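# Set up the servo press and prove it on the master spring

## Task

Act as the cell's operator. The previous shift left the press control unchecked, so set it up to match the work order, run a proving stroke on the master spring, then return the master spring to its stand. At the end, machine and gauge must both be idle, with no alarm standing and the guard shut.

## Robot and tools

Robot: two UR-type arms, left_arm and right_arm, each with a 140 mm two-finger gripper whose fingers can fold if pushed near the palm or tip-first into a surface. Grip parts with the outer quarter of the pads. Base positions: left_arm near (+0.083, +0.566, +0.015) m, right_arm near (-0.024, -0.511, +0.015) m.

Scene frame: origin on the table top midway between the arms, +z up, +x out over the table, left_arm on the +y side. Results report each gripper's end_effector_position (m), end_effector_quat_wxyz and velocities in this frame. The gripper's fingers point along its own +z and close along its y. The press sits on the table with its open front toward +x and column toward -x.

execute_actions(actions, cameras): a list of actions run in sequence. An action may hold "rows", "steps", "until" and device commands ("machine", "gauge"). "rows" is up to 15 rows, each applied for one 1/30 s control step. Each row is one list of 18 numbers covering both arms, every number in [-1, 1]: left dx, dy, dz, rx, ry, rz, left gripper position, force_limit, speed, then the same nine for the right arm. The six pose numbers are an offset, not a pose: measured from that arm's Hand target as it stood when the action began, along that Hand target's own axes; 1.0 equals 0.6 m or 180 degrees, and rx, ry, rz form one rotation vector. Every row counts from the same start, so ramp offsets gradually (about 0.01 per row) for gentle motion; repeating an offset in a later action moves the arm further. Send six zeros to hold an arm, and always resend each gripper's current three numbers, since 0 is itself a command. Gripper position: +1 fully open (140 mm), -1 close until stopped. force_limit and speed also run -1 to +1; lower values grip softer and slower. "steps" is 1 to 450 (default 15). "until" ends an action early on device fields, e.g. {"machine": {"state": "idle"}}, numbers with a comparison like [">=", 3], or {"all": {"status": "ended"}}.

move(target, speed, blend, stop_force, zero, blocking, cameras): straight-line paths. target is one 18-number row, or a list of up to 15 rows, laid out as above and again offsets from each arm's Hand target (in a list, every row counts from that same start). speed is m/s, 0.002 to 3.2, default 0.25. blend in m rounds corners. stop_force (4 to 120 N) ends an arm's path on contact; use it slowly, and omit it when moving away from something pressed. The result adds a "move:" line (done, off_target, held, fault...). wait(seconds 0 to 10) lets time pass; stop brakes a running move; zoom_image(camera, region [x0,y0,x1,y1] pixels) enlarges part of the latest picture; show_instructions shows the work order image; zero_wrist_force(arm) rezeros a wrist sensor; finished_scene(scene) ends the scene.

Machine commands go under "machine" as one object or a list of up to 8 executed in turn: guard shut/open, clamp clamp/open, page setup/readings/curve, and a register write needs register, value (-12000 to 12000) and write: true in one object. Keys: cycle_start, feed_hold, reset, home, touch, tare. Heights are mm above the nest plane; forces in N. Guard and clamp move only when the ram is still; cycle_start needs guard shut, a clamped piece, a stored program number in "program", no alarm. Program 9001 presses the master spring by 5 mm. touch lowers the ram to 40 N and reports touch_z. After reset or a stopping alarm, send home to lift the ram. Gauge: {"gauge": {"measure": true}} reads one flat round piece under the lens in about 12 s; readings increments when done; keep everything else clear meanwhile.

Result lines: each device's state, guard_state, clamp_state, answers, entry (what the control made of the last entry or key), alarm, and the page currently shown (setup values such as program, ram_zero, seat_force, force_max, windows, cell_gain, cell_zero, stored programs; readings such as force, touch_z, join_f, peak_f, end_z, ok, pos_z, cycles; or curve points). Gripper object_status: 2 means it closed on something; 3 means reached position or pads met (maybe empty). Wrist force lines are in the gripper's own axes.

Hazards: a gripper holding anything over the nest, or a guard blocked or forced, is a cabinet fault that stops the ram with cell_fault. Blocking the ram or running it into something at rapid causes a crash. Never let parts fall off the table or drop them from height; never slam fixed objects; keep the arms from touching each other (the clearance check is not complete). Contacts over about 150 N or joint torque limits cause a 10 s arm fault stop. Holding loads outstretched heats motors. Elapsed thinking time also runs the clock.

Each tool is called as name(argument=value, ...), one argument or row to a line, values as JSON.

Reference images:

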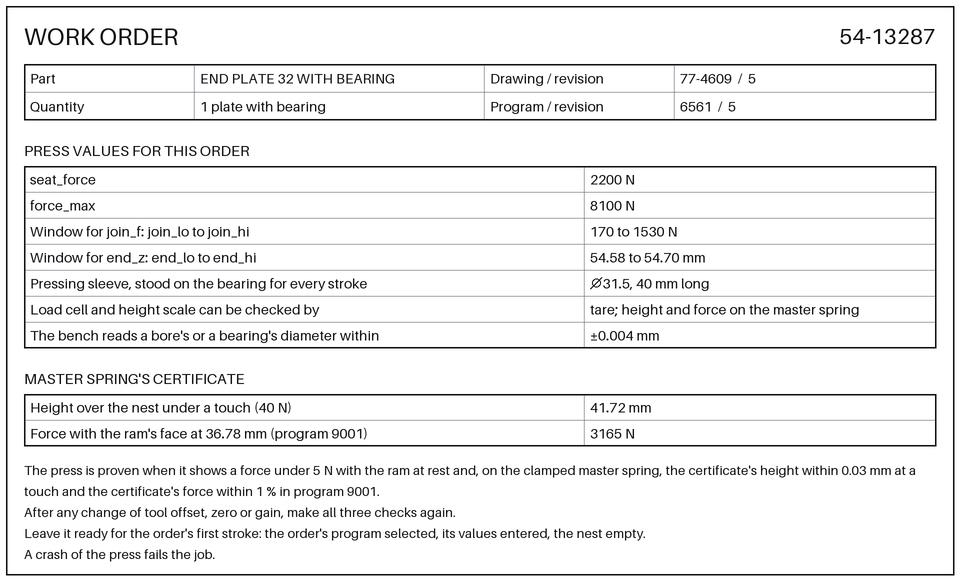

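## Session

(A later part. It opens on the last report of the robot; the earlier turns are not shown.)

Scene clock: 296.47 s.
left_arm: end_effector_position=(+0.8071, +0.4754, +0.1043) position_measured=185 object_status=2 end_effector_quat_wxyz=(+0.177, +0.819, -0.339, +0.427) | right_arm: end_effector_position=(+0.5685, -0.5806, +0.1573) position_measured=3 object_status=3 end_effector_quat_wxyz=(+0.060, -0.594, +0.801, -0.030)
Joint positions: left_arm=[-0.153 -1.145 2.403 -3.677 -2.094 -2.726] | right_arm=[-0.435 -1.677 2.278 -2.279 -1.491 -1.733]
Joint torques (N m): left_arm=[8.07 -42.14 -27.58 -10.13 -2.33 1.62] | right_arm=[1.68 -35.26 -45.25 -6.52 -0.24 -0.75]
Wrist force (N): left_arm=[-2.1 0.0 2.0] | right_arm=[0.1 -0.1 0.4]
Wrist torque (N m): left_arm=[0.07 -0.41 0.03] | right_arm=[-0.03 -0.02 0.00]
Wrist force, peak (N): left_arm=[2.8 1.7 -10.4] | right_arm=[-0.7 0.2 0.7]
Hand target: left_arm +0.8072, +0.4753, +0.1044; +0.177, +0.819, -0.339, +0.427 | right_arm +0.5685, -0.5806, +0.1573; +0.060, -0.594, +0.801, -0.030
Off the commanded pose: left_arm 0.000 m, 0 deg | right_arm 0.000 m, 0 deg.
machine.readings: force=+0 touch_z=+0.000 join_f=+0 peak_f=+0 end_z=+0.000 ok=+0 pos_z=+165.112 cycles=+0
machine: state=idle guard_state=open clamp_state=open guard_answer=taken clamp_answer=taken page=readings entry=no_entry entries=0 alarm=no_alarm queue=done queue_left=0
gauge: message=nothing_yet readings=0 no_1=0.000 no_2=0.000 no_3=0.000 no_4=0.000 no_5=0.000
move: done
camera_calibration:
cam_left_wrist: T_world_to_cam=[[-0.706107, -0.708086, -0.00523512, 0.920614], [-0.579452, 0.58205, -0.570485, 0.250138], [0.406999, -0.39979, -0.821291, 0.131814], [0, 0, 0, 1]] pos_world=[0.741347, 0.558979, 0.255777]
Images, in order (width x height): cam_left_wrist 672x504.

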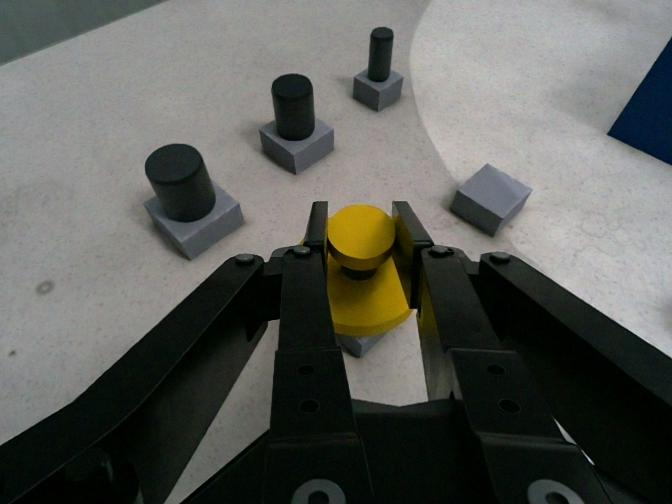

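move(
  target=[0.3542,0.5685,-0.1503,-0.2048,0,0.1434,-1,0,-1,0,0,0,0,0,0,1,1,1],
  cameras=["cam_left_wrist","cam_nest","cam_high"],
  speed=0.2,
)

Scene clock: 314.53 s.
left_arm: end_effector_position=(+0.5998, +0.2004, +0.3304) position_measured=185 object_status=2 end_effector_quat_wxyz=(+0.327, +0.627, -0.627, +0.327) | right_arm: end_effector_position=(+0.5685, -0.5806, +0.1573) position_measured=3 object_status=3 end_effector_quat_wxyz=(+0.060, -0.594, +0.801, -0.030)
Joint positions: left_arm=[-0.528 -1.666 2.321 -2.831 -2.371 -2.338] | right_arm=[-0.435 -1.677 2.278 -2.279 -1.491 -1.733]
Joint torques (N m): left_arm=[-7.4 -19.05 -35.06 -7.01 0.47 0.27] | right_arm=[3.01 -34.95 -45.49 -6.59 -0.27 -0.63]
Wrist force (N): left_arm=[-2.2 0.6 1.9] | right_arm=[-0.4 0.2 0.2]
Wrist torque (N m): left_arm=[0.19 -0.42 -0.32] | right_arm=[0.05 0.09 -0.01]
Wrist force, peak (N): left_arm=[-4.9 -2.5 3.3] | right_arm=[-0.6 0.6 0.3]
Hand target: left_arm +0.5998, +0.2004, +0.3303; +0.327, +0.627, -0.627, +0.327 | right_arm +0.5685, -0.5806, +0.1573; +0.060, -0.594, +0.801, -0.030
Off the commanded pose: left_arm 0.000 m, 0 deg | right_arm 0.000 m, 0 deg.
machine.readings: force=+0 touch_z=+0.000 join_f=+0 peak_f=+0 end_z=+0.000 ok=+0 pos_z=+165.112 cycles=+0
machine: state=idle guard_state=open clamp_state=open guard_answer=taken clamp_answer=taken page=readings entry=no_entry entries=0 alarm=no_alarm queue=done queue_left=0
gauge: message=nothing_yet readings=0 no_1=0.000 no_2=0.000 no_3=0.000 no_4=0.000 no_5=0.000
move: done
camera_calibration:
cam_left_wrist: T_world_to_cam=[[-0.999982, -0.00140689, -0.0058261, 0.615564], [0.0021702, 0.821107, -0.57077, 0.0223314], [0.00558686, -0.570772, -0.82109, 0.566864], [0, 0, 0, 1]] pos_world=[0.612338, 0.30608, 0.481779]
Images, in order (width x height): cam_high 672x504, cam_nest 672x504, cam_left_wrist 672x504.

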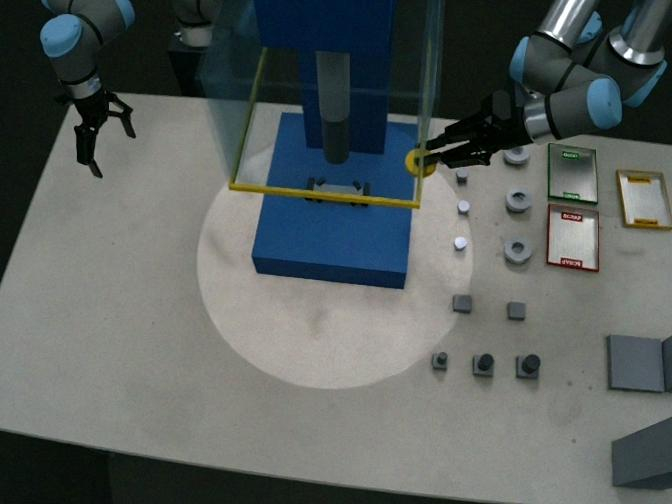

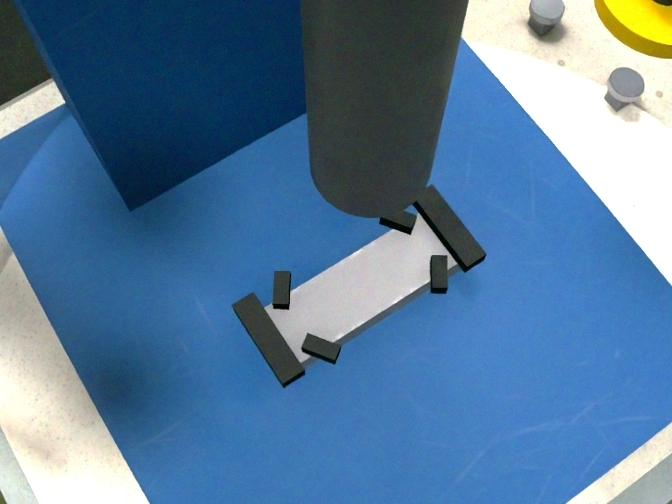

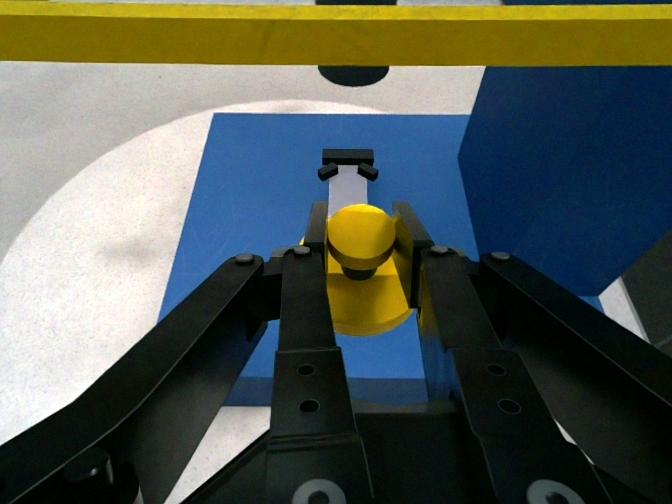

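move(
  target=[
    [-0.1296,0,0.1927,0,0,0,-1,0,-1,0,0,0,0,0,0,1,1,1],
    [-0.0243,0,0.363,0,0,0,-1,0,-1,0,0,0,0,0,0,1,1,1],
  ],
  cameras=["cam_left_wrist","cam_nest","cam_low","cam_high"],
  speed=0.15,
  blend=0.02,
)

Scene clock: 336.70 s.
left_arm: end_effector_position=(+0.5998, +0.0303, +0.1935) position_measured=185 object_status=2 end_effector_quat_wxyz=(+0.327, +0.627, -0.627, +0.327) | right_arm: end_effector_position=(+0.5685, -0.5806, +0.1573) position_measured=3 object_status=3 end_effector_quat_wxyz=(+0.060, -0.594, +0.801, -0.030)
Joint positions: left_arm=[-0.791 -1.308 2.315 -3.36 -2.201 -2.605] | right_arm=[-0.435 -1.677 2.278 -2.279 -1.491 -1.733]
Joint torques (N m): left_arm=[-2.81 -68.47 -23.1 -1.51 -6.18 0.62] | right_arm=[1.79 -35.32 -44.62 -6.53 -0.31 -0.72]
Wrist force (N): left_arm=[-2.4 0.2 2.0] | right_arm=[-0.3 -0.1 -0.5]
Wrist torque (N m): left_arm=[0.12 -0.37 0.02] | right_arm=[-0.01 0.07 0.00]
Wrist force, peak (N): left_arm=[-0.6 0.2 4.9] | right_arm=[-0.1 0.8 0.6]
Hand target: left_arm +0.5997, +0.0303, +0.1935; +0.327, +0.627, -0.627, +0.327 | right_arm +0.5685, -0.5806, +0.1573; +0.060, -0.594, +0.801, -0.030
Off the commanded pose: left_arm 0.000 m, 0 deg | right_arm 0.000 m, 0 deg.
machine.readings: force=+0 touch_z=+0.000 join_f=+0 peak_f=+0 end_z=+0.000 ok=+0 pos_z=+165.112 cycles=+0
machine: state=idle guard_state=open clamp_state=open guard_answer=taken clamp_answer=taken page=readings entry=no_entry entries=0 alarm=no_alarm queue=done queue_left=0
gauge: message=nothing_yet readings=0 no_1=0.000 no_2=0.000 no_3=0.000 no_4=0.000 no_5=0.000
move: done
camera_calibration:
cam_left_wrist: T_world_to_cam=[[-0.999981, -0.00146349, -0.00590793, 0.614563], [0.00216963, 0.821187, -0.570655, 0.0838136], [0.00568667, -0.570657, -0.821169, 0.357319], [0, 0, 0, 1]] pos_world=[0.612338, 0.13598, 0.344879]
Images, in order (width x height): cam_high 672x504, cam_low 672x504, cam_nest 672x504, cam_left_wrist 672x504.

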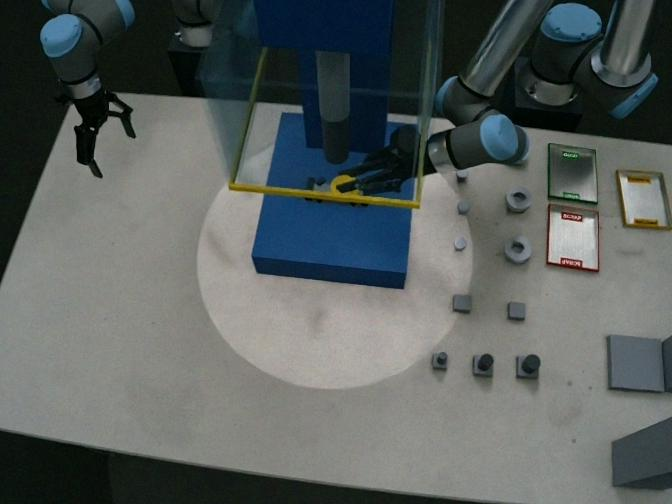

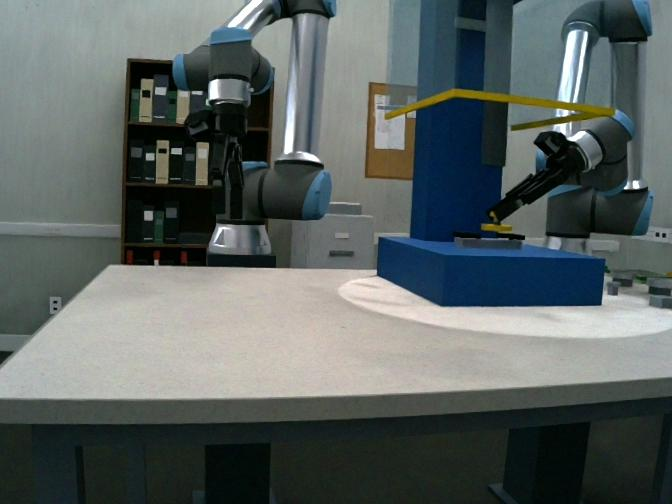

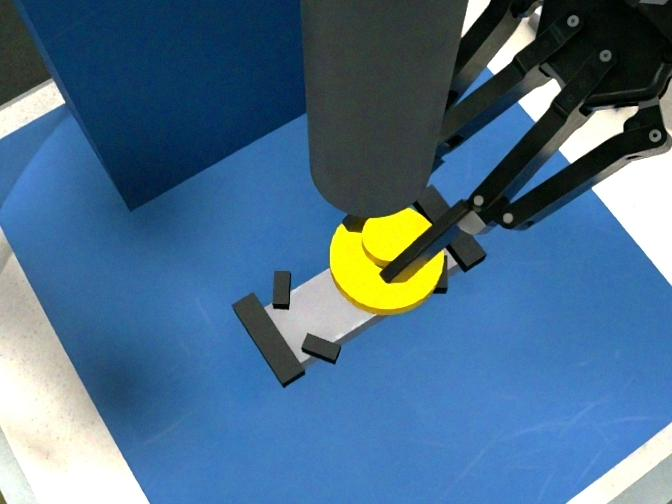

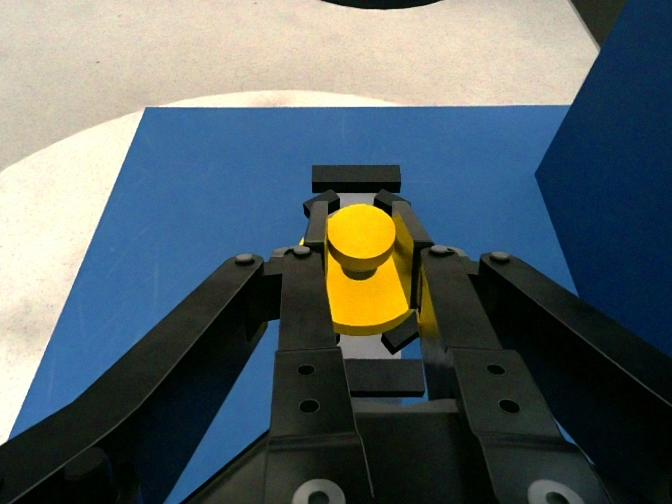

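zoom_image(
  camera="cam_low",
  region=[430, 190, 550, 280],
)

zoom_image(
  camera="cam_left_wrist",
  region=[250, 120, 490, 420],
)

zoom_image(
  camera="cam_nest",
  region=[220, 160, 500, 400],
)

Scaled by 4.200 from the camera's 672x504 image, which has a finer 960x720 frame.

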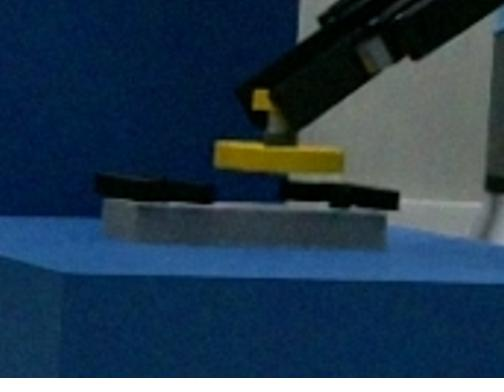

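Scaled by 1.680 from the camera's 672x504 image, which has a finer 960x720 frame.

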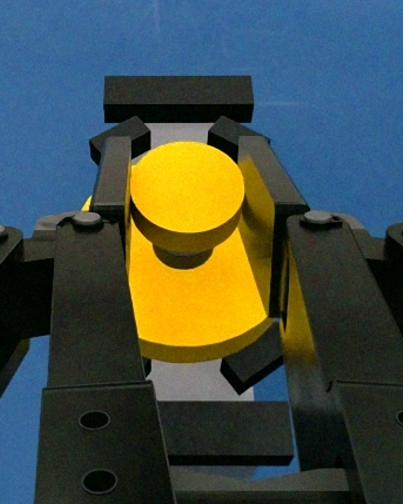

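Scaled by 1.800 from the camera's 672x504 image, which has a finer 960x720 frame.

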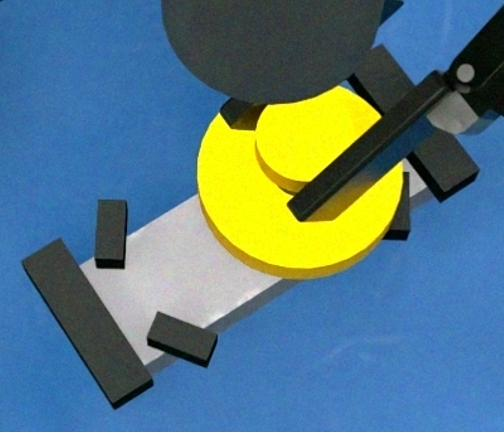

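move(
  target=[0.0159,0.0033,0.0227,0,0,0,-1,0,-1,0,0,0,0,0,0,1,1,1],
  cameras=["cam_left_wrist","cam_nest"],
  speed=0.1,
)

zoom_image(
  camera="cam_nest",
  region=[220, 160, 500, 400],
)

zoom_image(
  camera="cam_left_wrist",
  region=[250, 120, 490, 420],
)

Scene clock: 359.17 s.
left_arm: end_effector_position=(+0.5979, +0.0135, +0.1936) position_measured=185 object_status=2 end_effector_quat_wxyz=(+0.327, +0.627, -0.627, +0.327) end_effector_velocity=(+0.001, +0.002, +0.001) end_effector_angular_velocity=(-0.001, -0.003, -0.001) | right_arm: end_effector_position=(+0.5685, -0.5806, +0.1573) position_measured=3 object_status=3 end_effector_quat_wxyz=(+0.060, -0.594, +0.801, -0.030)
Joint positions: left_arm=[-0.815 -1.297 2.302 -3.37 -2.184 -2.627] | right_arm=[-0.435 -1.677 2.278 -2.279 -1.491 -1.733]
Joint velocities: left_arm=[0.003 -0.002 0.001 0 -0.002 0.005] | right_arm=[within noise]
Joint torques (N m): left_arm=[9.35 -68.95 -21.82 -7.27 -3.55 1.38] | right_arm=[0.98 -33.49 -45.02 -6.7 -0.41 -0.76]
Wrist force (N): left_arm=[-2.3 0.0 1.8] | right_arm=[-0.4 0.3 0.0]
Wrist torque (N m): left_arm=[0.09 -0.39 0.02] | right_arm=[0.07 0.10 0.00]
Wrist force, peak (N): left_arm=[-2.6 0.2 2.3] | right_arm=[0.1 0.7 -0.6]
Hand target: left_arm +0.5978, +0.0137, +0.1936; +0.327, +0.627, -0.627, +0.327 | right_arm +0.5685, -0.5806, +0.1573; +0.060, -0.594, +0.801, -0.030
Off the commanded pose: left_arm 0.000 m, 0 deg | right_arm 0.000 m, 0 deg.
machine.readings: force=+0 touch_z=+0.000 join_f=+0 peak_f=+0 end_z=+0.000 ok=+0 pos_z=+165.112 cycles=+0
machine: state=idle guard_state=open clamp_state=open guard_answer=taken clamp_answer=taken page=readings entry=no_entry entries=0 alarm=no_alarm queue=done queue_left=0
gauge: message=nothing_yet readings=0 no_1=0.000 no_2=0.000 no_3=0.000 no_4=0.000 no_5=0.000
move: done
camera_calibration:
cam_left_wrist: T_world_to_cam=[[-0.999982, -0.00154534, -0.00585049, 0.612529], [0.00206964, 0.821187, -0.570656, 0.0978141], [0.0056862, -0.570658, -0.821168, 0.347769], [0, 0, 0, 1]] pos_world=[0.610338, 0.11908, 0.344979]
Images, in order (width x height): cam_nest 672x504, cam_left_wrist 672x504.

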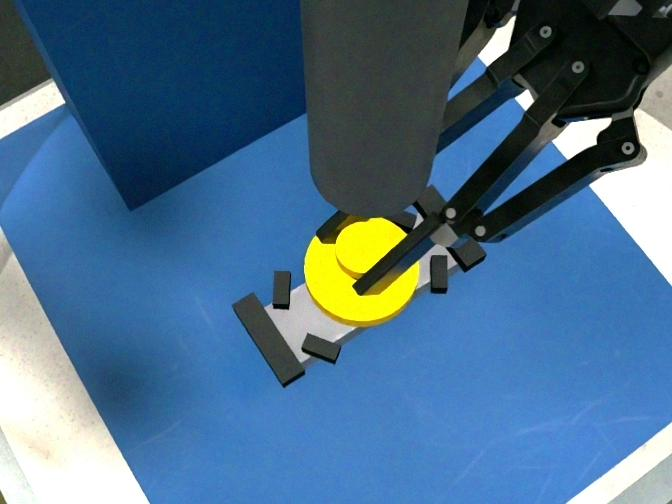

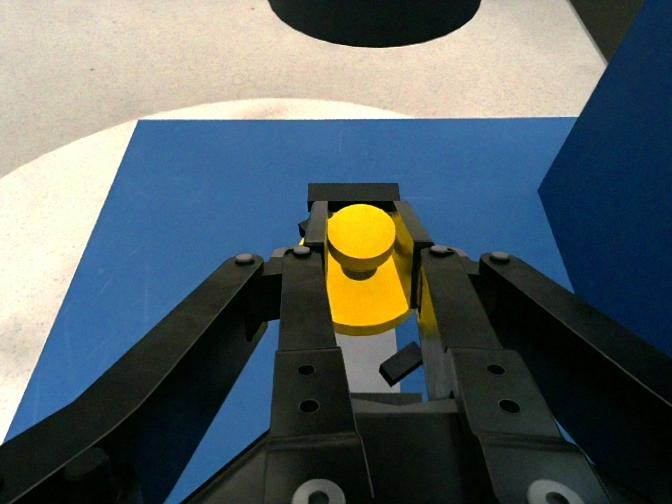

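Scaled by 1.800 from the camera's 672x504 image, which has a finer 960x720 frame.

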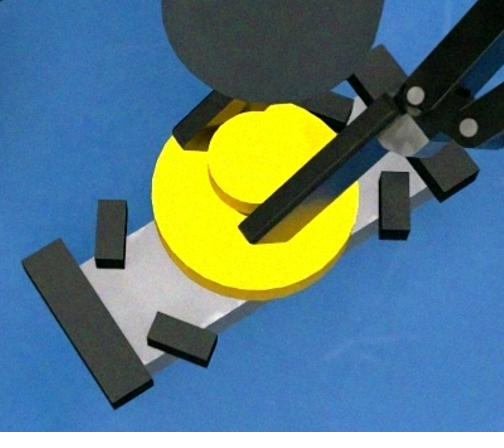

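Scaled by 1.680 from the camera's 672x504 image, which has a finer 960x720 frame.

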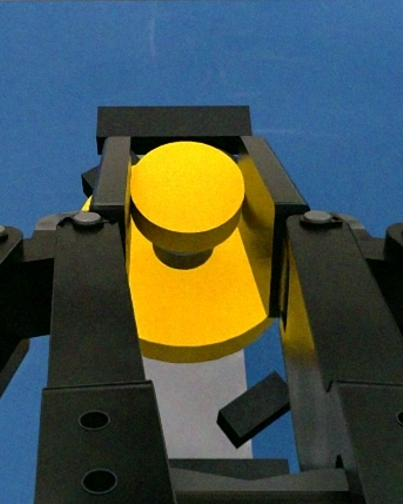

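move(
  target=[-0.041,0,0.0287,0,0,0,-1,0,-1,0,0,0,0,0,0,1,1,1],
  cameras=["cam_left_wrist","cam_nest","cam_low"],
  speed=0.025,
  stop_force=6,
)

zoom_image(
  camera="cam_low",
  region=[430, 190, 550, 280],
)

zoom_image(
  camera="cam_nest",
  region=[220, 160, 500, 400],
)

Scene clock: 373.27 s.
left_arm: end_effector_position=(+0.5978, +0.0137, +0.1729) position_measured=185 object_status=2 end_effector_quat_wxyz=(+0.327, +0.627, -0.627, +0.327) | right_arm: end_effector_position=(+0.5685, -0.5806, +0.1573) position_measured=3 object_status=3 end_effector_quat_wxyz=(+0.060, -0.594, +0.801, -0.030)
Joint positions: left_arm=[-0.815 -1.259 2.31 -3.416 -2.185 -2.626] | right_arm=[-0.435 -1.677 2.278 -2.279 -1.491 -1.733]
Joint torques (N m): left_arm=[4.07 -75.14 -35.94 -10.17 1.46 0.84] | right_arm=[1.99 -34.91 -45.13 -6.62 -0.56 -0.79]
Wrist force (N): left_arm=[-1.6 0.7 1.2] | right_arm=[-0.1 0.4 -0.1]
Wrist torque (N m): left_arm=[0.22 -0.55 0.02] | right_arm=[0.09 0.02 0.00]
Wrist force, peak (N): left_arm=[11.2 0.1 -13.1] | right_arm=[-0.6 0.8 -0.2]
Hand target: left_arm +0.5978, +0.0137, +0.1729; +0.327, +0.627, -0.627, +0.327 (not the last commanded pose) | right_arm +0.5685, -0.5806, +0.1573; +0.060, -0.594, +0.801, -0.030
Off the commanded pose: left_arm 0.009 m, 0 deg | right_arm 0.000 m, 0 deg.
machine.readings: force=+0 touch_z=+0.000 join_f=+0 peak_f=+0 end_z=+0.000 ok=+0 pos_z=+165.112 cycles=+0
machine: state=idle guard_state=open clamp_state=open guard_answer=taken clamp_answer=taken page=readings entry=no_entry entries=0 alarm=no_alarm queue=done queue_left=0
gauge: message=nothing_yet readings=0 no_1=0.000 no_2=0.000 no_3=0.000 no_4=0.000 no_5=0.000
move: contact (left_arm)
camera_calibration:
cam_left_wrist: T_world_to_cam=[[-0.999983, -0.0013482, -0.00574484, 0.612351], [0.00217079, 0.821233, -0.570588, 0.0857484], [0.00548712, -0.570591, -0.821216, 0.331013], [0, 0, 0, 1]] pos_world=[0.610338, 0.119279, 0.324278]
Images, in order (width x height): cam_low 672x504, cam_nest 672x504, cam_left_wrist 672x504.

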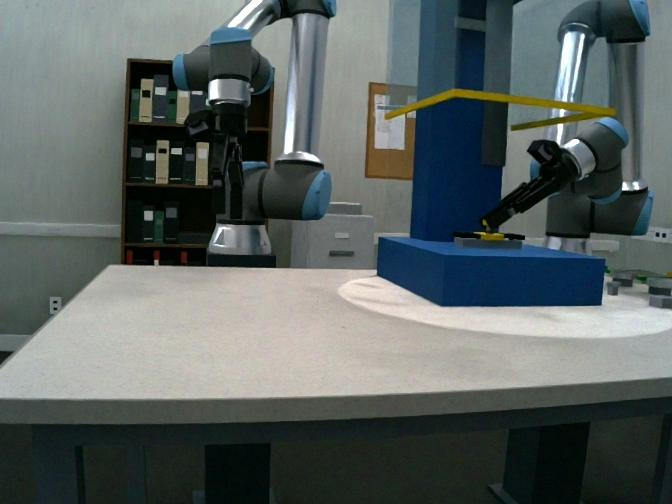

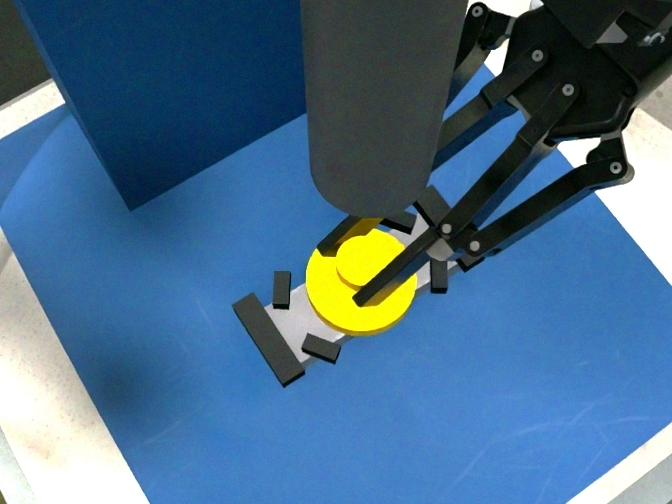

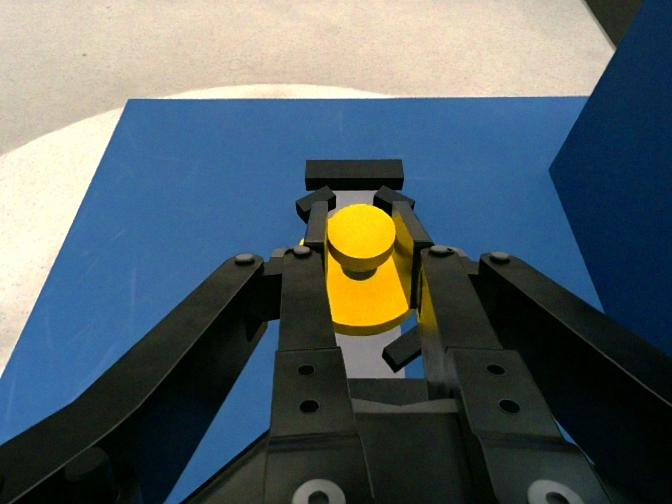

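Scaled by 4.200 from the camera's 672x504 image, which has a finer 960x720 frame.

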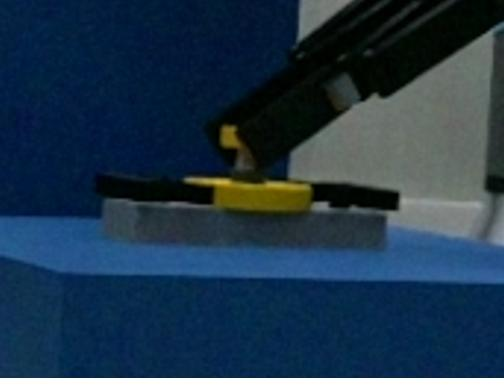

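Scaled by 1.800 from the camera's 672x504 image, which has a finer 960x720 frame.

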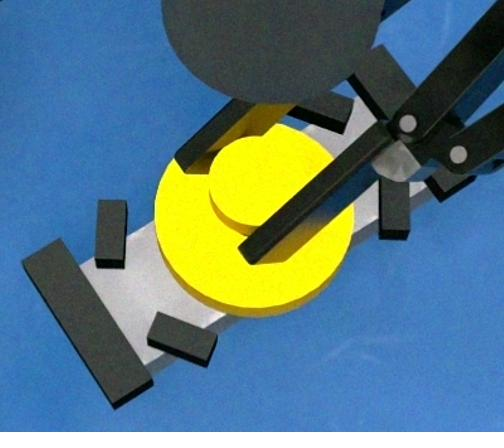

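execute_actions(
  actions=[
    {"rows":[[-0.0007,0,0.0005,0,0,0,-1,0,-1,0,0,0,0,0,0,1,1,1]],"steps":15},
    {"rows":[[0,0,0,0,0,0,0,0,-1,0,0,0,0,0,0,1,1,1]],"steps":45},
  ],
  cameras=["cam_left_wrist","cam_nest"],
)

Scene clock: 393.17 s.
left_arm: end_effector_position=(+0.5978, +0.0136, +0.1723) position_measured=129 object_status=3 end_effector_quat_wxyz=(+0.327, +0.627, -0.627, +0.327) | right_arm: end_effector_position=(+0.5685, -0.5806, +0.1573) position_measured=3 object_status=3 end_effector_quat_wxyz=(+0.060, -0.594, +0.801, -0.030)
Joint positions: left_arm=[-0.815 -1.258 2.31 -3.418 -2.185 -2.626] | right_arm=[-0.435 -1.677 2.278 -2.279 -1.491 -1.733]
Joint torques (N m): left_arm=[-7.98 -36.47 -18.59 -0.32 1.09 -0.35] | right_arm=[2.23 -34.84 -45.67 -6.7 -0.35 -0.81]
Wrist force (N): left_arm=[1.8 0.9 -1.1] | right_arm=[-0.1 0.1 0.3]
Wrist torque (N m): left_arm=[0.28 -0.44 0.02] | right_arm=[0.02 0.03 0.00]
Wrist force, peak (N): left_arm=[2.6 0.2 -3.9] | right_arm=[-0.9 -0.3 -0.5]
Hand target: left_arm +0.5978, +0.0136, +0.1723; +0.327, +0.627, -0.627, +0.327 | right_arm +0.5685, -0.5806, +0.1573; +0.060, -0.594, +0.801, -0.030
Off the commanded pose: left_arm 0.000 m, 0 deg | right_arm 0.000 m, 0 deg.
machine.readings: force=+0 touch_z=+0.000 join_f=+0 peak_f=+0 end_z=+0.000 ok=+0 pos_z=+165.112 cycles=+0
machine: state=idle guard_state=open clamp_state=open guard_answer=taken clamp_answer=taken page=readings entry=no_entry entries=0 alarm=no_alarm queue=done queue_left=0
gauge: message=nothing_yet readings=0 no_1=0.000 no_2=0.000 no_3=0.000 no_4=0.000 no_5=0.000
camera_calibration:
cam_left_wrist: T_world_to_cam=[[-0.999983, -0.0013482, -0.00574484, 0.612348], [0.00217079, 0.821233, -0.570588, 0.085406], [0.00548712, -0.570591, -0.821216, 0.330521], [0, 0, 0, 1]] pos_world=[0.610338, 0.119279, 0.323678]
Images, in order (width x height): cam_nest 672x504, cam_left_wrist 672x504.

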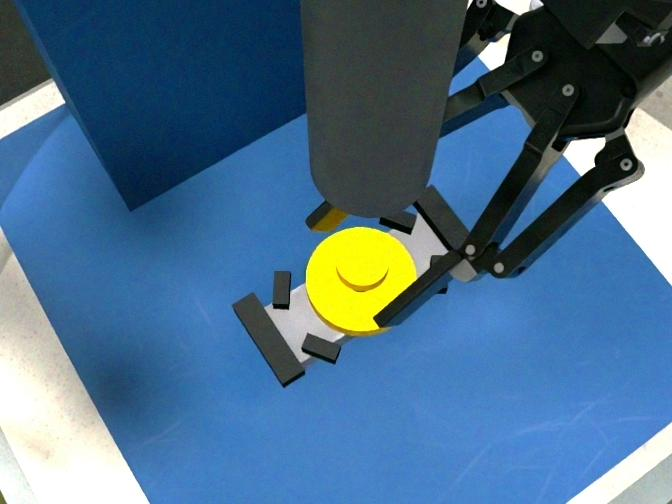

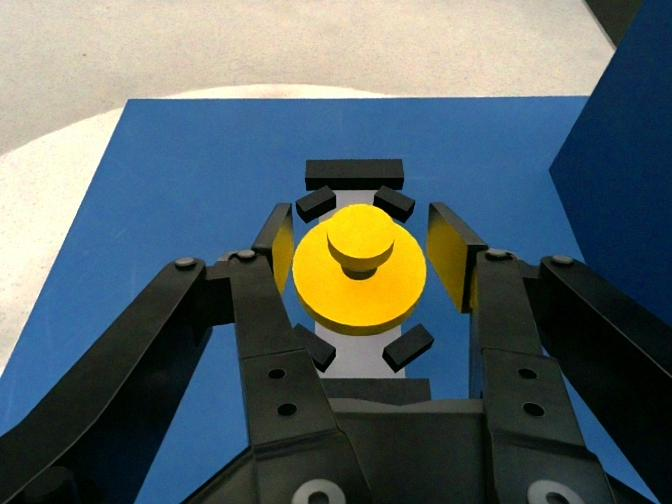

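move(
  target=[
    [-0.041,0,-0.0933,0,0,0,0,0,-1,0,0,0,0,0,0,1,1,1],
    [-0.0933,0,-0.2115,0,0,0,0,0,-1,0,0,0,0,0,0,1,1,1],
    [-0.0548,0,-0.3687,0,0,0,0,0,-1,0,0,0,0,0,0,1,1,1],
  ],
  cameras=["cam_nest","cam_high"],
  speed=[0.1,0.25,0.3],
  blend=[0.01,0.02,0],
)

execute_actions(
  actions=[
    {"machine":[{"clamp":"clamp"},{"guard":"shut"},{"register":"program","value":9001,"write":true},{"tare":true},{"page":"setup"}],"steps":240,"until":{"machine":{"queue":["!=","running"]}}},
  ],
  cameras=["cam_nest","cam_high"],
)

Scene clock: 402.53 s.
left_arm: end_effector_position=(+0.5979, +0.2137, +0.2722) position_measured=129 object_status=3 end_effector_quat_wxyz=(+0.327, +0.627, -0.627, +0.327) | right_arm: end_effector_position=(+0.5685, -0.5806, +0.1573) position_measured=3 object_status=3 end_effector_quat_wxyz=(+0.060, -0.594, +0.801, -0.030)
Joint positions: left_arm=[-0.506 -1.589 2.382 -2.95 -2.383 -2.311] | right_arm=[-0.435 -1.677 2.278 -2.279 -1.491 -1.733]
Joint torques (N m): left_arm=[9.42 -52.42 -25.94 -1.01 1.05 1.93] | right_arm=[2.59 -34.83 -45.23 -6.8 -0.5 -0.76]
Wrist force (N): left_arm=[1.8 1.2 -1.4] | right_arm=[0.0 0.0 -0.4]
Wrist torque (N m): left_arm=[0.32 -0.42 -0.32] | right_arm=[0.00 0.00 0.00]
Wrist force, peak (N): left_arm=[3.1 1.2 -5.6] | right_arm=[-0.1 0.9 -0.5]
Hand target: left_arm +0.5978, +0.2138, +0.2722; +0.327, +0.627, -0.627, +0.327 | right_arm +0.5685, -0.5806, +0.1573; +0.060, -0.594, +0.801, -0.030
Off the commanded pose: left_arm 0.000 m, 0 deg | right_arm 0.000 m, 0 deg.
machine.readings: force=+0 touch_z=+0.000 join_f=+0 peak_f=+0 end_z=+0.000 ok=+0 pos_z=+165.112 cycles=+0
machine: state=idle guard_state=open clamp_state=open guard_answer=taken clamp_answer=taken page=readings entry=no_entry entries=0 alarm=no_alarm queue=done queue_left=0
gauge: message=nothing_yet readings=0 no_1=0.000 no_2=0.000 no_3=0.000 no_4=0.000 no_5=0.000
move: done
Images, in order (width x height): cam_high 672x504, cam_nest 672x504.

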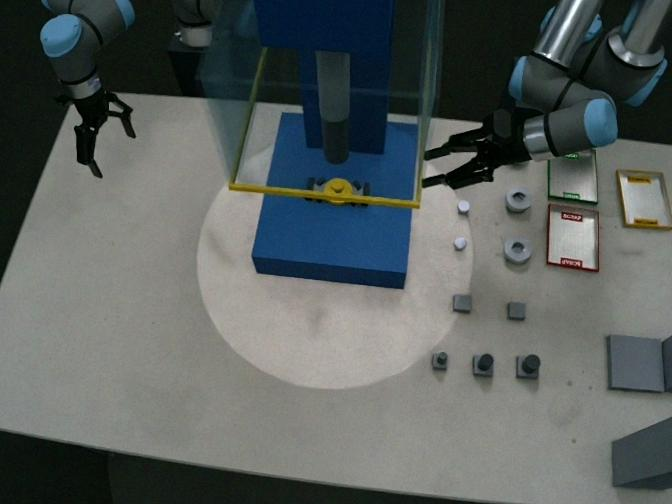

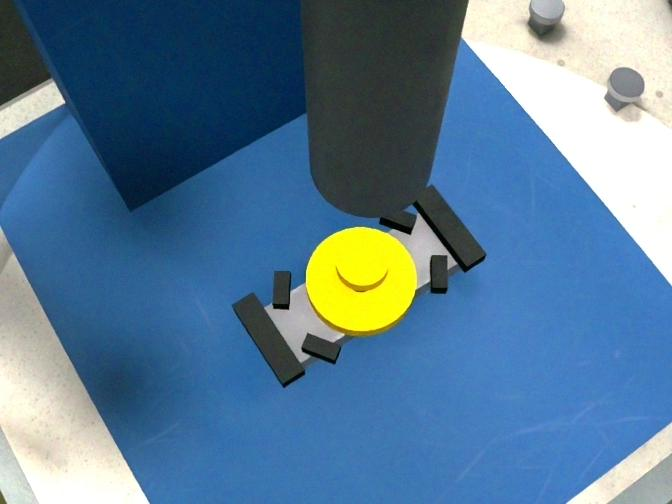

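Scene clock: 407.17 s.
left_arm: end_effector_position=(+0.5978, +0.2138, +0.2722) position_measured=129 object_status=3 end_effector_quat_wxyz=(+0.327, +0.627, -0.627, +0.327) | right_arm: end_effector_position=(+0.5685, -0.5806, +0.1573) position_measured=3 object_status=3 end_effector_quat_wxyz=(+0.060, -0.594, +0.801, -0.030)
Joint positions: left_arm=[-0.506 -1.589 2.382 -2.95 -2.383 -2.311] | right_arm=[-0.435 -1.677 2.278 -2.279 -1.491 -1.733]
Joint torques (N m): left_arm=[7.36 -53.04 -26.04 -0.15 0.98 1.59] | right_arm=[2.22 -35.07 -44.98 -6.82 -0.21 -0.74]
Wrist force (N): left_arm=[1.9 1.0 -1.7] | right_arm=[0.1 0.8 -0.3]
Wrist torque (N m): left_arm=[0.29 -0.44 -0.32] | right_arm=[0.18 -0.03 -0.01]
Wrist force, peak (N): left_arm=[2.2 1.0 -1.6] | right_arm=[-0.5 0.7 0.0]
Hand target: left_arm +0.5978, +0.2138, +0.2722; +0.327, +0.627, -0.627, +0.327 | right_arm +0.5685, -0.5806, +0.1573; +0.060, -0.594, +0.801, -0.030
Tool commands: left_gripper/position=+0.0 left_gripper/force_limit=+0.0 left_gripper/speed=-1.0 right_gripper/position=+1.0 right_gripper/force_limit=+1.0 right_gripper/speed=+1.0
Off the commanded pose: left_arm 0.000 m, 0 deg | right_arm 0.000 m, 0 deg.
machine.setup: program=+9001 ram_zero=+154.888 seat_force=+150 force_max=+8100 join_lo=+0 join_hi=+12000 end_lo=+52.300 end_hi=+61.300 cell_gain=+0.917 cell_zero=+137 program_revision=+1 program_top=+36.780 stored1_number=+7701 stored1_revision=+6 stored2_number=+1550 stored2_revision=+4 stored3_number=+7248 stored3_revision=+2 stored4_number=+9001 stored4_revision=+1 stored5_number=+6561 stored5_revision=+5
machine: state=idle guard_state=shut clamp_state=clamped guard_answer=taken clamp_answer=taken page=setup entry=taken entries=2 alarm=no_alarm queue=done queue_left=0
gauge: message=nothing_yet readings=0 no_1=0.000 no_2=0.000 no_3=0.000 no_4=0.000 no_5=0.000
Images, in order (width x height): cam_high 672x504, cam_nest 672x504.

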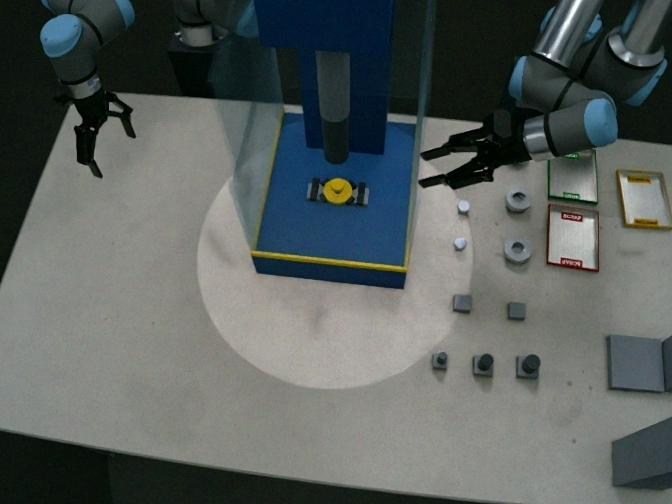

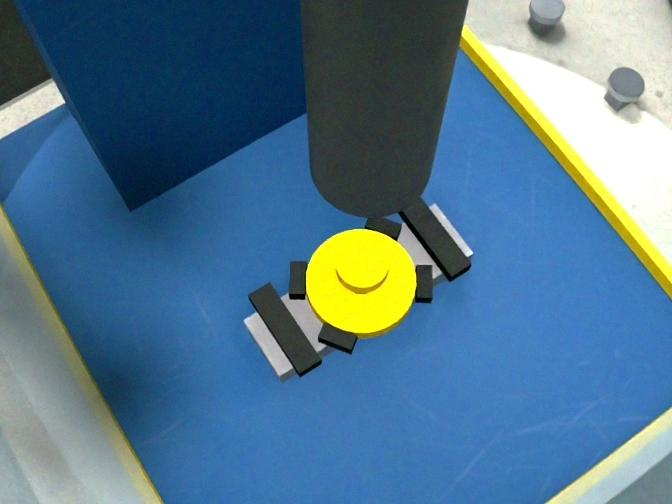

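execute_actions(
  actions=[
    {"machine":[{"page":"readings"},{"touch":true}],"steps":450,"until":{"machine":{"queue":["!=","running"]}}},
  ],
)

Scene clock: 427.33 s.
left_arm: end_effector_position=(+0.5978, +0.2138, +0.2722) position_measured=129 object_status=3 end_effector_quat_wxyz=(+0.327, +0.627, -0.627, +0.327) | right_arm: end_effector_position=(+0.5685, -0.5806, +0.1573) position_measured=3 object_status=3 end_effector_quat_wxyz=(+0.060, -0.594, +0.801, -0.030)
Joint positions: left_arm=[-0.506 -1.589 2.382 -2.95 -2.383 -2.311] | right_arm=[-0.435 -1.677 2.278 -2.279 -1.491 -1.733]
Joint torques (N m): left_arm=[7.51 -52.89 -26.39 -0.29 1.17 1.65] | right_arm=[2.27 -34.95 -45.65 -6.95 -0.62 -0.77]
Wrist force (N): left_arm=[2.2 1.0 -1.3] | right_arm=[-0.3 0.3 0.1]
Wrist torque (N m): left_arm=[0.27 -0.50 -0.32] | right_arm=[0.06 0.06 -0.01]
Wrist force, peak (N): left_arm=[2.4 0.9 -1.7] | right_arm=[0.0 0.4 -0.8]
Hand target: left_arm +0.5978, +0.2138, +0.2722; +0.327, +0.627, -0.627, +0.327 | right_arm +0.5685, -0.5806, +0.1573; +0.060, -0.594, +0.801, -0.030
Tool commands: left_gripper/position=+0.0 left_gripper/force_limit=+0.0 left_gripper/speed=-1.0 right_gripper/position=+1.0 right_gripper/force_limit=+1.0 right_gripper/speed=+1.0
Off the commanded pose: left_arm 0.000 m, 0 deg | right_arm 0.000 m, 0 deg.
machine.readings: force=+0 touch_z=+40.710 join_f=+0 peak_f=+0 end_z=+0.000 ok=+0 pos_z=+165.112 cycles=+0
machine: state=idle guard_state=shut clamp_state=clamped guard_answer=taken clamp_answer=taken page=readings entry=taken entries=3 alarm=no_alarm queue=done queue_left=0
gauge: message=nothing_yet readings=0 no_1=0.000 no_2=0.000 no_3=0.000 no_4=0.000 no_5=0.000

execute_actions(
  actions=[
    {"machine":[{"register":"ram_zero","value":153.878,"write":true},{"touch":true}],"steps":450,"until":{"machine":{"queue":["!=","running"]}}},
  ],
)

Scene clock: 447.33 s.
left_arm: end_effector_position=(+0.5978, +0.2138, +0.2722) position_measured=129 object_status=3 end_effector_quat_wxyz=(+0.327, +0.627, -0.627, +0.327) | right_arm: end_effector_position=(+0.5685, -0.5806, +0.1573) position_measured=3 object_status=3 end_effector_quat_wxyz=(+0.060, -0.594, +0.801, -0.030)
Joint positions: left_arm=[-0.506 -1.589 2.382 -2.95 -2.383 -2.311] | right_arm=[-0.435 -1.677 2.278 -2.279 -1.491 -1.733]
Joint torques (N m): left_arm=[5.98 -52.28 -26.57 -0.23 0.95 1.82] | right_arm=[1.83 -35.46 -45.6 -6.87 -0.66 -0.72]
Wrist force (N): left_arm=[2.3 1.0 -1.4] | right_arm=[0.0 0.2 -0.3]
Wrist torque (N m): left_arm=[0.27 -0.53 -0.32] | right_arm=[0.05 0.01 -0.01]
Wrist force, peak (N): left_arm=[2.4 1.4 -1.4] | right_arm=[-0.4 0.9 -0.2]
Hand target: left_arm +0.5978, +0.2138, +0.2722; +0.327, +0.627, -0.627, +0.327 | right_arm +0.5685, -0.5806, +0.1573; +0.060, -0.594, +0.801, -0.030
Tool commands: left_gripper/position=+0.0 left_gripper/force_limit=+0.0 left_gripper/speed=-1.0 right_gripper/position=+1.0 right_gripper/force_limit=+1.0 right_gripper/speed=+1.0
Off the commanded pose: left_arm 0.000 m, 0 deg | right_arm 0.000 m, 0 deg.
machine.readings: force=+0 touch_z=+41.715 join_f=+0 peak_f=+0 end_z=+0.000 ok=+0 pos_z=+166.122 cycles=+0
machine: state=idle guard_state=shut clamp_state=clamped guard_answer=taken clamp_answer=taken page=readings entry=taken entries=5 alarm=no_alarm queue=done queue_left=0
gauge: message=nothing_yet readings=0 no_1=0.000 no_2=0.000 no_3=0.000 no_4=0.000 no_5=0.000

Good. Now program 9001.

execute_actions(
  actions=[
    {"machine":[{"cycle_start":true}],"steps":450,"until":{"machine":{"queue":["!=","running"]}}},
    {"machine":{"page":"curve"},"steps":3},
  ],
)

execute_actions(
  actions=[
    {"machine":{"page":"readings"},"steps":3},
  ],
)

Scene clock: 455.83 s.
left_arm: end_effector_position=(+0.5978, +0.2138, +0.2722) position_measured=129 object_status=3 end_effector_quat_wxyz=(+0.327, +0.627, -0.627, +0.327) | right_arm: end_effector_position=(+0.5685, -0.5806, +0.1573) position_measured=3 object_status=3 end_effector_quat_wxyz=(+0.060, -0.594, +0.801, -0.030)
Joint positions: left_arm=[-0.506 -1.589 2.382 -2.95 -2.383 -2.311] | right_arm=[-0.435 -1.677 2.278 -2.279 -1.491 -1.733]
Joint torques (N m): left_arm=[6.27 -51.09 -27.09 -0.19 0.88 1.88] | right_arm=[2.4 -35.29 -45.76 -6.82 -0.62 -0.82]
Wrist force (N): left_arm=[2.1 0.9 -1.3] | right_arm=[-0.2 0.7 -0.1]
Wrist torque (N m): left_arm=[0.26 -0.48 -0.32] | right_arm=[0.16 0.04 0.00]
Wrist force, peak (N): left_arm=[2.2 1.2 -1.6] | right_arm=[-0.3 0.8 0.2]
Hand target: left_arm +0.5978, +0.2138, +0.2722; +0.327, +0.627, -0.627, +0.327 | right_arm +0.5685, -0.5806, +0.1573; +0.060, -0.594, +0.801, -0.030
Tool commands: left_gripper/position=+0.0 left_gripper/force_limit=+0.0 left_gripper/speed=-1.0 right_gripper/position=+1.0 right_gripper/force_limit=+1.0 right_gripper/speed=+1.0
Off the commanded pose: left_arm 0.000 m, 0 deg | right_arm 0.000 m, 0 deg.
machine.curve: curve1_z=+42.780 curve1_f=+7 curve2_z=+41.923 curve2_f=-4 curve3_z=+41.066 curve3_f=+236 curve4_z=+40.209 curve4_f=+496 curve5_z=+39.351 curve5_f=+743 curve6_z=+38.494 curve6_f=+1027 curve7_z=+37.637 curve7_f=+1271 curve8_z=+36.780 curve8_f=+1534
machine: state=done guard_state=shut clamp_state=clamped guard_answer=taken clamp_answer=taken page=curve entry=taken entries=6 alarm=no_alarm queue=done queue_left=0
gauge: message=nothing_yet readings=0 no_1=0.000 no_2=0.000 no_3=0.000 no_4=0.000 no_5=0.000

Scene clock: 456.13 s.
left_arm: end_effector_position=(+0.5978, +0.2138, +0.2722) position_measured=129 object_status=3 end_effector_quat_wxyz=(+0.327, +0.627, -0.627, +0.327) | right_arm: end_effector_position=(+0.5685, -0.5806, +0.1573) position_measured=3 object_status=3 end_effector_quat_wxyz=(+0.060, -0.594, +0.801, -0.030)
Joint positions: left_arm=[-0.506 -1.589 2.382 -2.95 -2.383 -2.311] | right_arm=[-0.435 -1.677 2.278 -2.279 -1.491 -1.733]
Joint torques (N m): left_arm=[6.67 -52.49 -27.35 -0.49 0.78 1.55] | right_arm=[1.73 -34.78 -46.18 -6.92 -0.82 -0.82]
Wrist force (N): left_arm=[2.2 1.0 -1.8] | right_arm=[0.2 -0.1 -0.3]
Wrist torque (N m): left_arm=[0.28 -0.50 -0.32] | right_arm=[-0.03 -0.03 -0.01]
Wrist force, peak (N): left_arm=[2.2 1.0 -1.8] | right_arm=[-0.3 0.2 -0.4]
Hand target: left_arm +0.5978, +0.2138, +0.2722; +0.327, +0.627, -0.627, +0.327 | right_arm +0.5685, -0.5806, +0.1573; +0.060, -0.594, +0.801, -0.030
Tool commands: left_gripper/position=+0.0 left_gripper/force_limit=+0.0 left_gripper/speed=-1.0 right_gripper/position=+1.0 right_gripper/force_limit=+1.0 right_gripper/speed=+1.0
Off the commanded pose: left_arm 0.000 m, 0 deg | right_arm 0.000 m, 0 deg.
machine.readings: force=+0 touch_z=+41.715 join_f=+1429 peak_f=+1535 end_z=+36.778 ok=+0 pos_z=+166.122 cycles=+1
machine: state=done guard_state=shut clamp_state=clamped guard_answer=taken clamp_answer=taken page=readings entry=taken entries=6 alarm=no_alarm queue=done queue_left=0
gauge: message=nothing_yet readings=0 no_1=0.000 no_2=0.000 no_3=0.000 no_4=0.000 no_5=0.000

execute_actions(
  actions=[
    {"machine":[{"register":"cell_gain","value":1.9157,"write":true},{"register":"ram_zero","value":153.940,"write":true},{"tare":true},{"touch":true},{"cycle_start":true}],"steps":450,"until":{"machine":{"queue":["!=","running"]}}},
    {"steps":300,"until":{"machine":{"queue":["!=","running"]}}},
  ],
)

Scene clock: 487.47 s.
left_arm: end_effector_position=(+0.5978, +0.2138, +0.2722) position_measured=129 object_status=3 end_effector_quat_wxyz=(+0.327, +0.627, -0.627, +0.327) | right_arm: end_effector_position=(+0.5685, -0.5806, +0.1573) position_measured=3 object_status=3 end_effector_quat_wxyz=(+0.060, -0.594, +0.801, -0.030)
Joint positions: left_arm=[-0.506 -1.589 2.382 -2.95 -2.383 -2.311] | right_arm=[-0.435 -1.677 2.278 -2.279 -1.491 -1.733]
Joint torques (N m): left_arm=[2.72 -51.58 -27.01 -0.34 0.55 1.79] | right_arm=[2.28 -35.3 -45.56 -7.12 -0.73 -0.74]
Wrist force (N): left_arm=[2.0 1.0 -1.8] | right_arm=[0.0 0.5 0.0]
Wrist torque (N m): left_arm=[0.28 -0.46 -0.32] | right_arm=[0.12 0.01 -0.01]
Wrist force, peak (N): left_arm=[2.3 1.2 -1.8] | right_arm=[-0.4 0.9 -0.3]
Hand target: left_arm +0.5978, +0.2138, +0.2722; +0.327, +0.627, -0.627, +0.327 | right_arm +0.5685, -0.5806, +0.1573; +0.060, -0.594, +0.801, -0.030
Tool commands: left_gripper/position=+0.0 left_gripper/force_limit=+0.0 left_gripper/speed=-1.0 right_gripper/position=+1.0 right_gripper/force_limit=+1.0 right_gripper/speed=+1.0
Off the commanded pose: left_arm 0.000 m, 0 deg | right_arm 0.000 m, 0 deg.
machine.readings: force=+0 touch_z=+41.720 join_f=+2957 peak_f=+3161 end_z=+36.778 ok=+0 pos_z=+166.060 cycles=+2
machine: state=done guard_state=shut clamp_state=clamped guard_answer=taken clamp_answer=taken page=readings entry=taken entries=11 alarm=no_alarm queue=done queue_left=0
gauge: message=nothing_yet readings=0 no_1=0.000 no_2=0.000 no_3=0.000 no_4=0.000 no_5=0.000

execute_actions(
  actions=[
    {"machine":[{"register":"program","value":6561,"write":true},{"register":"seat_force","value":2200,"write":true},{"register":"force_max","value":8100,"write":true},{"register":"join_lo","value":170,"write":true},{"register":"join_hi","value":1530,"write":true},{"register":"end_lo","value":54.58,"write":true},{"register":"end_hi","value":54.70,"write":true},{"page":"setup"}],"steps":200,"until":{"machine":{"queue":["!=","running"]}}},
    {"machine":[{"guard":"open"},{"clamp":"open"}],"steps":200,"until":{"machine":{"clamp_state":"open"}}},
  ],
  cameras=["cam_nest"],
)

Scene clock: 500.27 s.
left_arm: end_effector_position=(+0.5978, +0.2138, +0.2722) position_measured=129 object_status=3 end_effector_quat_wxyz=(+0.327, +0.627, -0.627, +0.327) | right_arm: end_effector_position=(+0.5685, -0.5806, +0.1573) position_measured=3 object_status=3 end_effector_quat_wxyz=(+0.060, -0.594, +0.801, -0.030)
Joint positions: left_arm=[-0.506 -1.589 2.382 -2.95 -2.383 -2.311] | right_arm=[-0.435 -1.677 2.278 -2.279 -1.491 -1.733]
Joint torques (N m): left_arm=[2.79 -51.81 -28.18 -0.35 0.65 1.61] | right_arm=[2.01 -35.49 -46.13 -7.17 -0.73 -0.64]
Wrist force (N): left_arm=[1.9 1.2 -1.5] | right_arm=[-0.4 0.4 -0.6]
Wrist torque (N m): left_arm=[0.32 -0.45 -0.32] | right_arm=[0.10 0.09 -0.01]
Wrist force, peak (N): left_arm=[2.5 1.0 -1.6] | right_arm=[-0.2 0.6 -0.9]
Hand target: left_arm +0.5978, +0.2138, +0.2722; +0.327, +0.627, -0.627, +0.327 | right_arm +0.5685, -0.5806, +0.1573; +0.060, -0.594, +0.801, -0.030
Tool commands: left_gripper/position=+0.0 left_gripper/force_limit=+0.0 left_gripper/speed=-1.0 right_gripper/position=+1.0 right_gripper/force_limit=+1.0 right_gripper/speed=+1.0
Off the commanded pose: left_arm 0.000 m, 0 deg | right_arm 0.000 m, 0 deg.
machine.setup: program=+6561 ram_zero=+153.940 seat_force=+2200 force_max=+8100 join_lo=+170 join_hi=+1530 end_lo=+54.580 end_hi=+54.700 cell_gain=+1.916 cell_zero=+137 program_revision=+5 program_top=+54.700 stored1_number=+7701 stored1_revision=+6 stored2_number=+1550 stored2_revision=+4 stored3_number=+7248 stored3_revision=+2 stored4_number=+9001 stored4_revision=+1 stored5_number=+6561 stored5_revision=+5
machine: state=idle guard_state=open clamp_state=open guard_answer=taken clamp_answer=taken page=setup entry=taken entries=18 alarm=no_alarm queue=running queue_left=0
gauge: message=nothing_yet readings=0 no_1=0.000 no_2=0.000 no_3=0.000 no_4=0.000 no_5=0.000
Images, in order (width x height): cam_nest 672x504.

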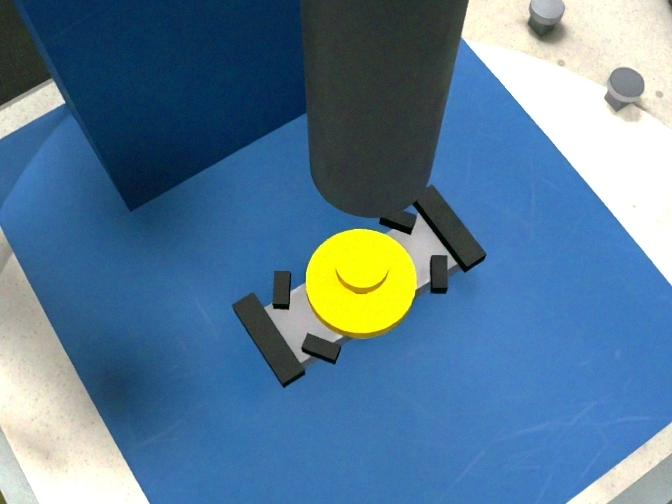

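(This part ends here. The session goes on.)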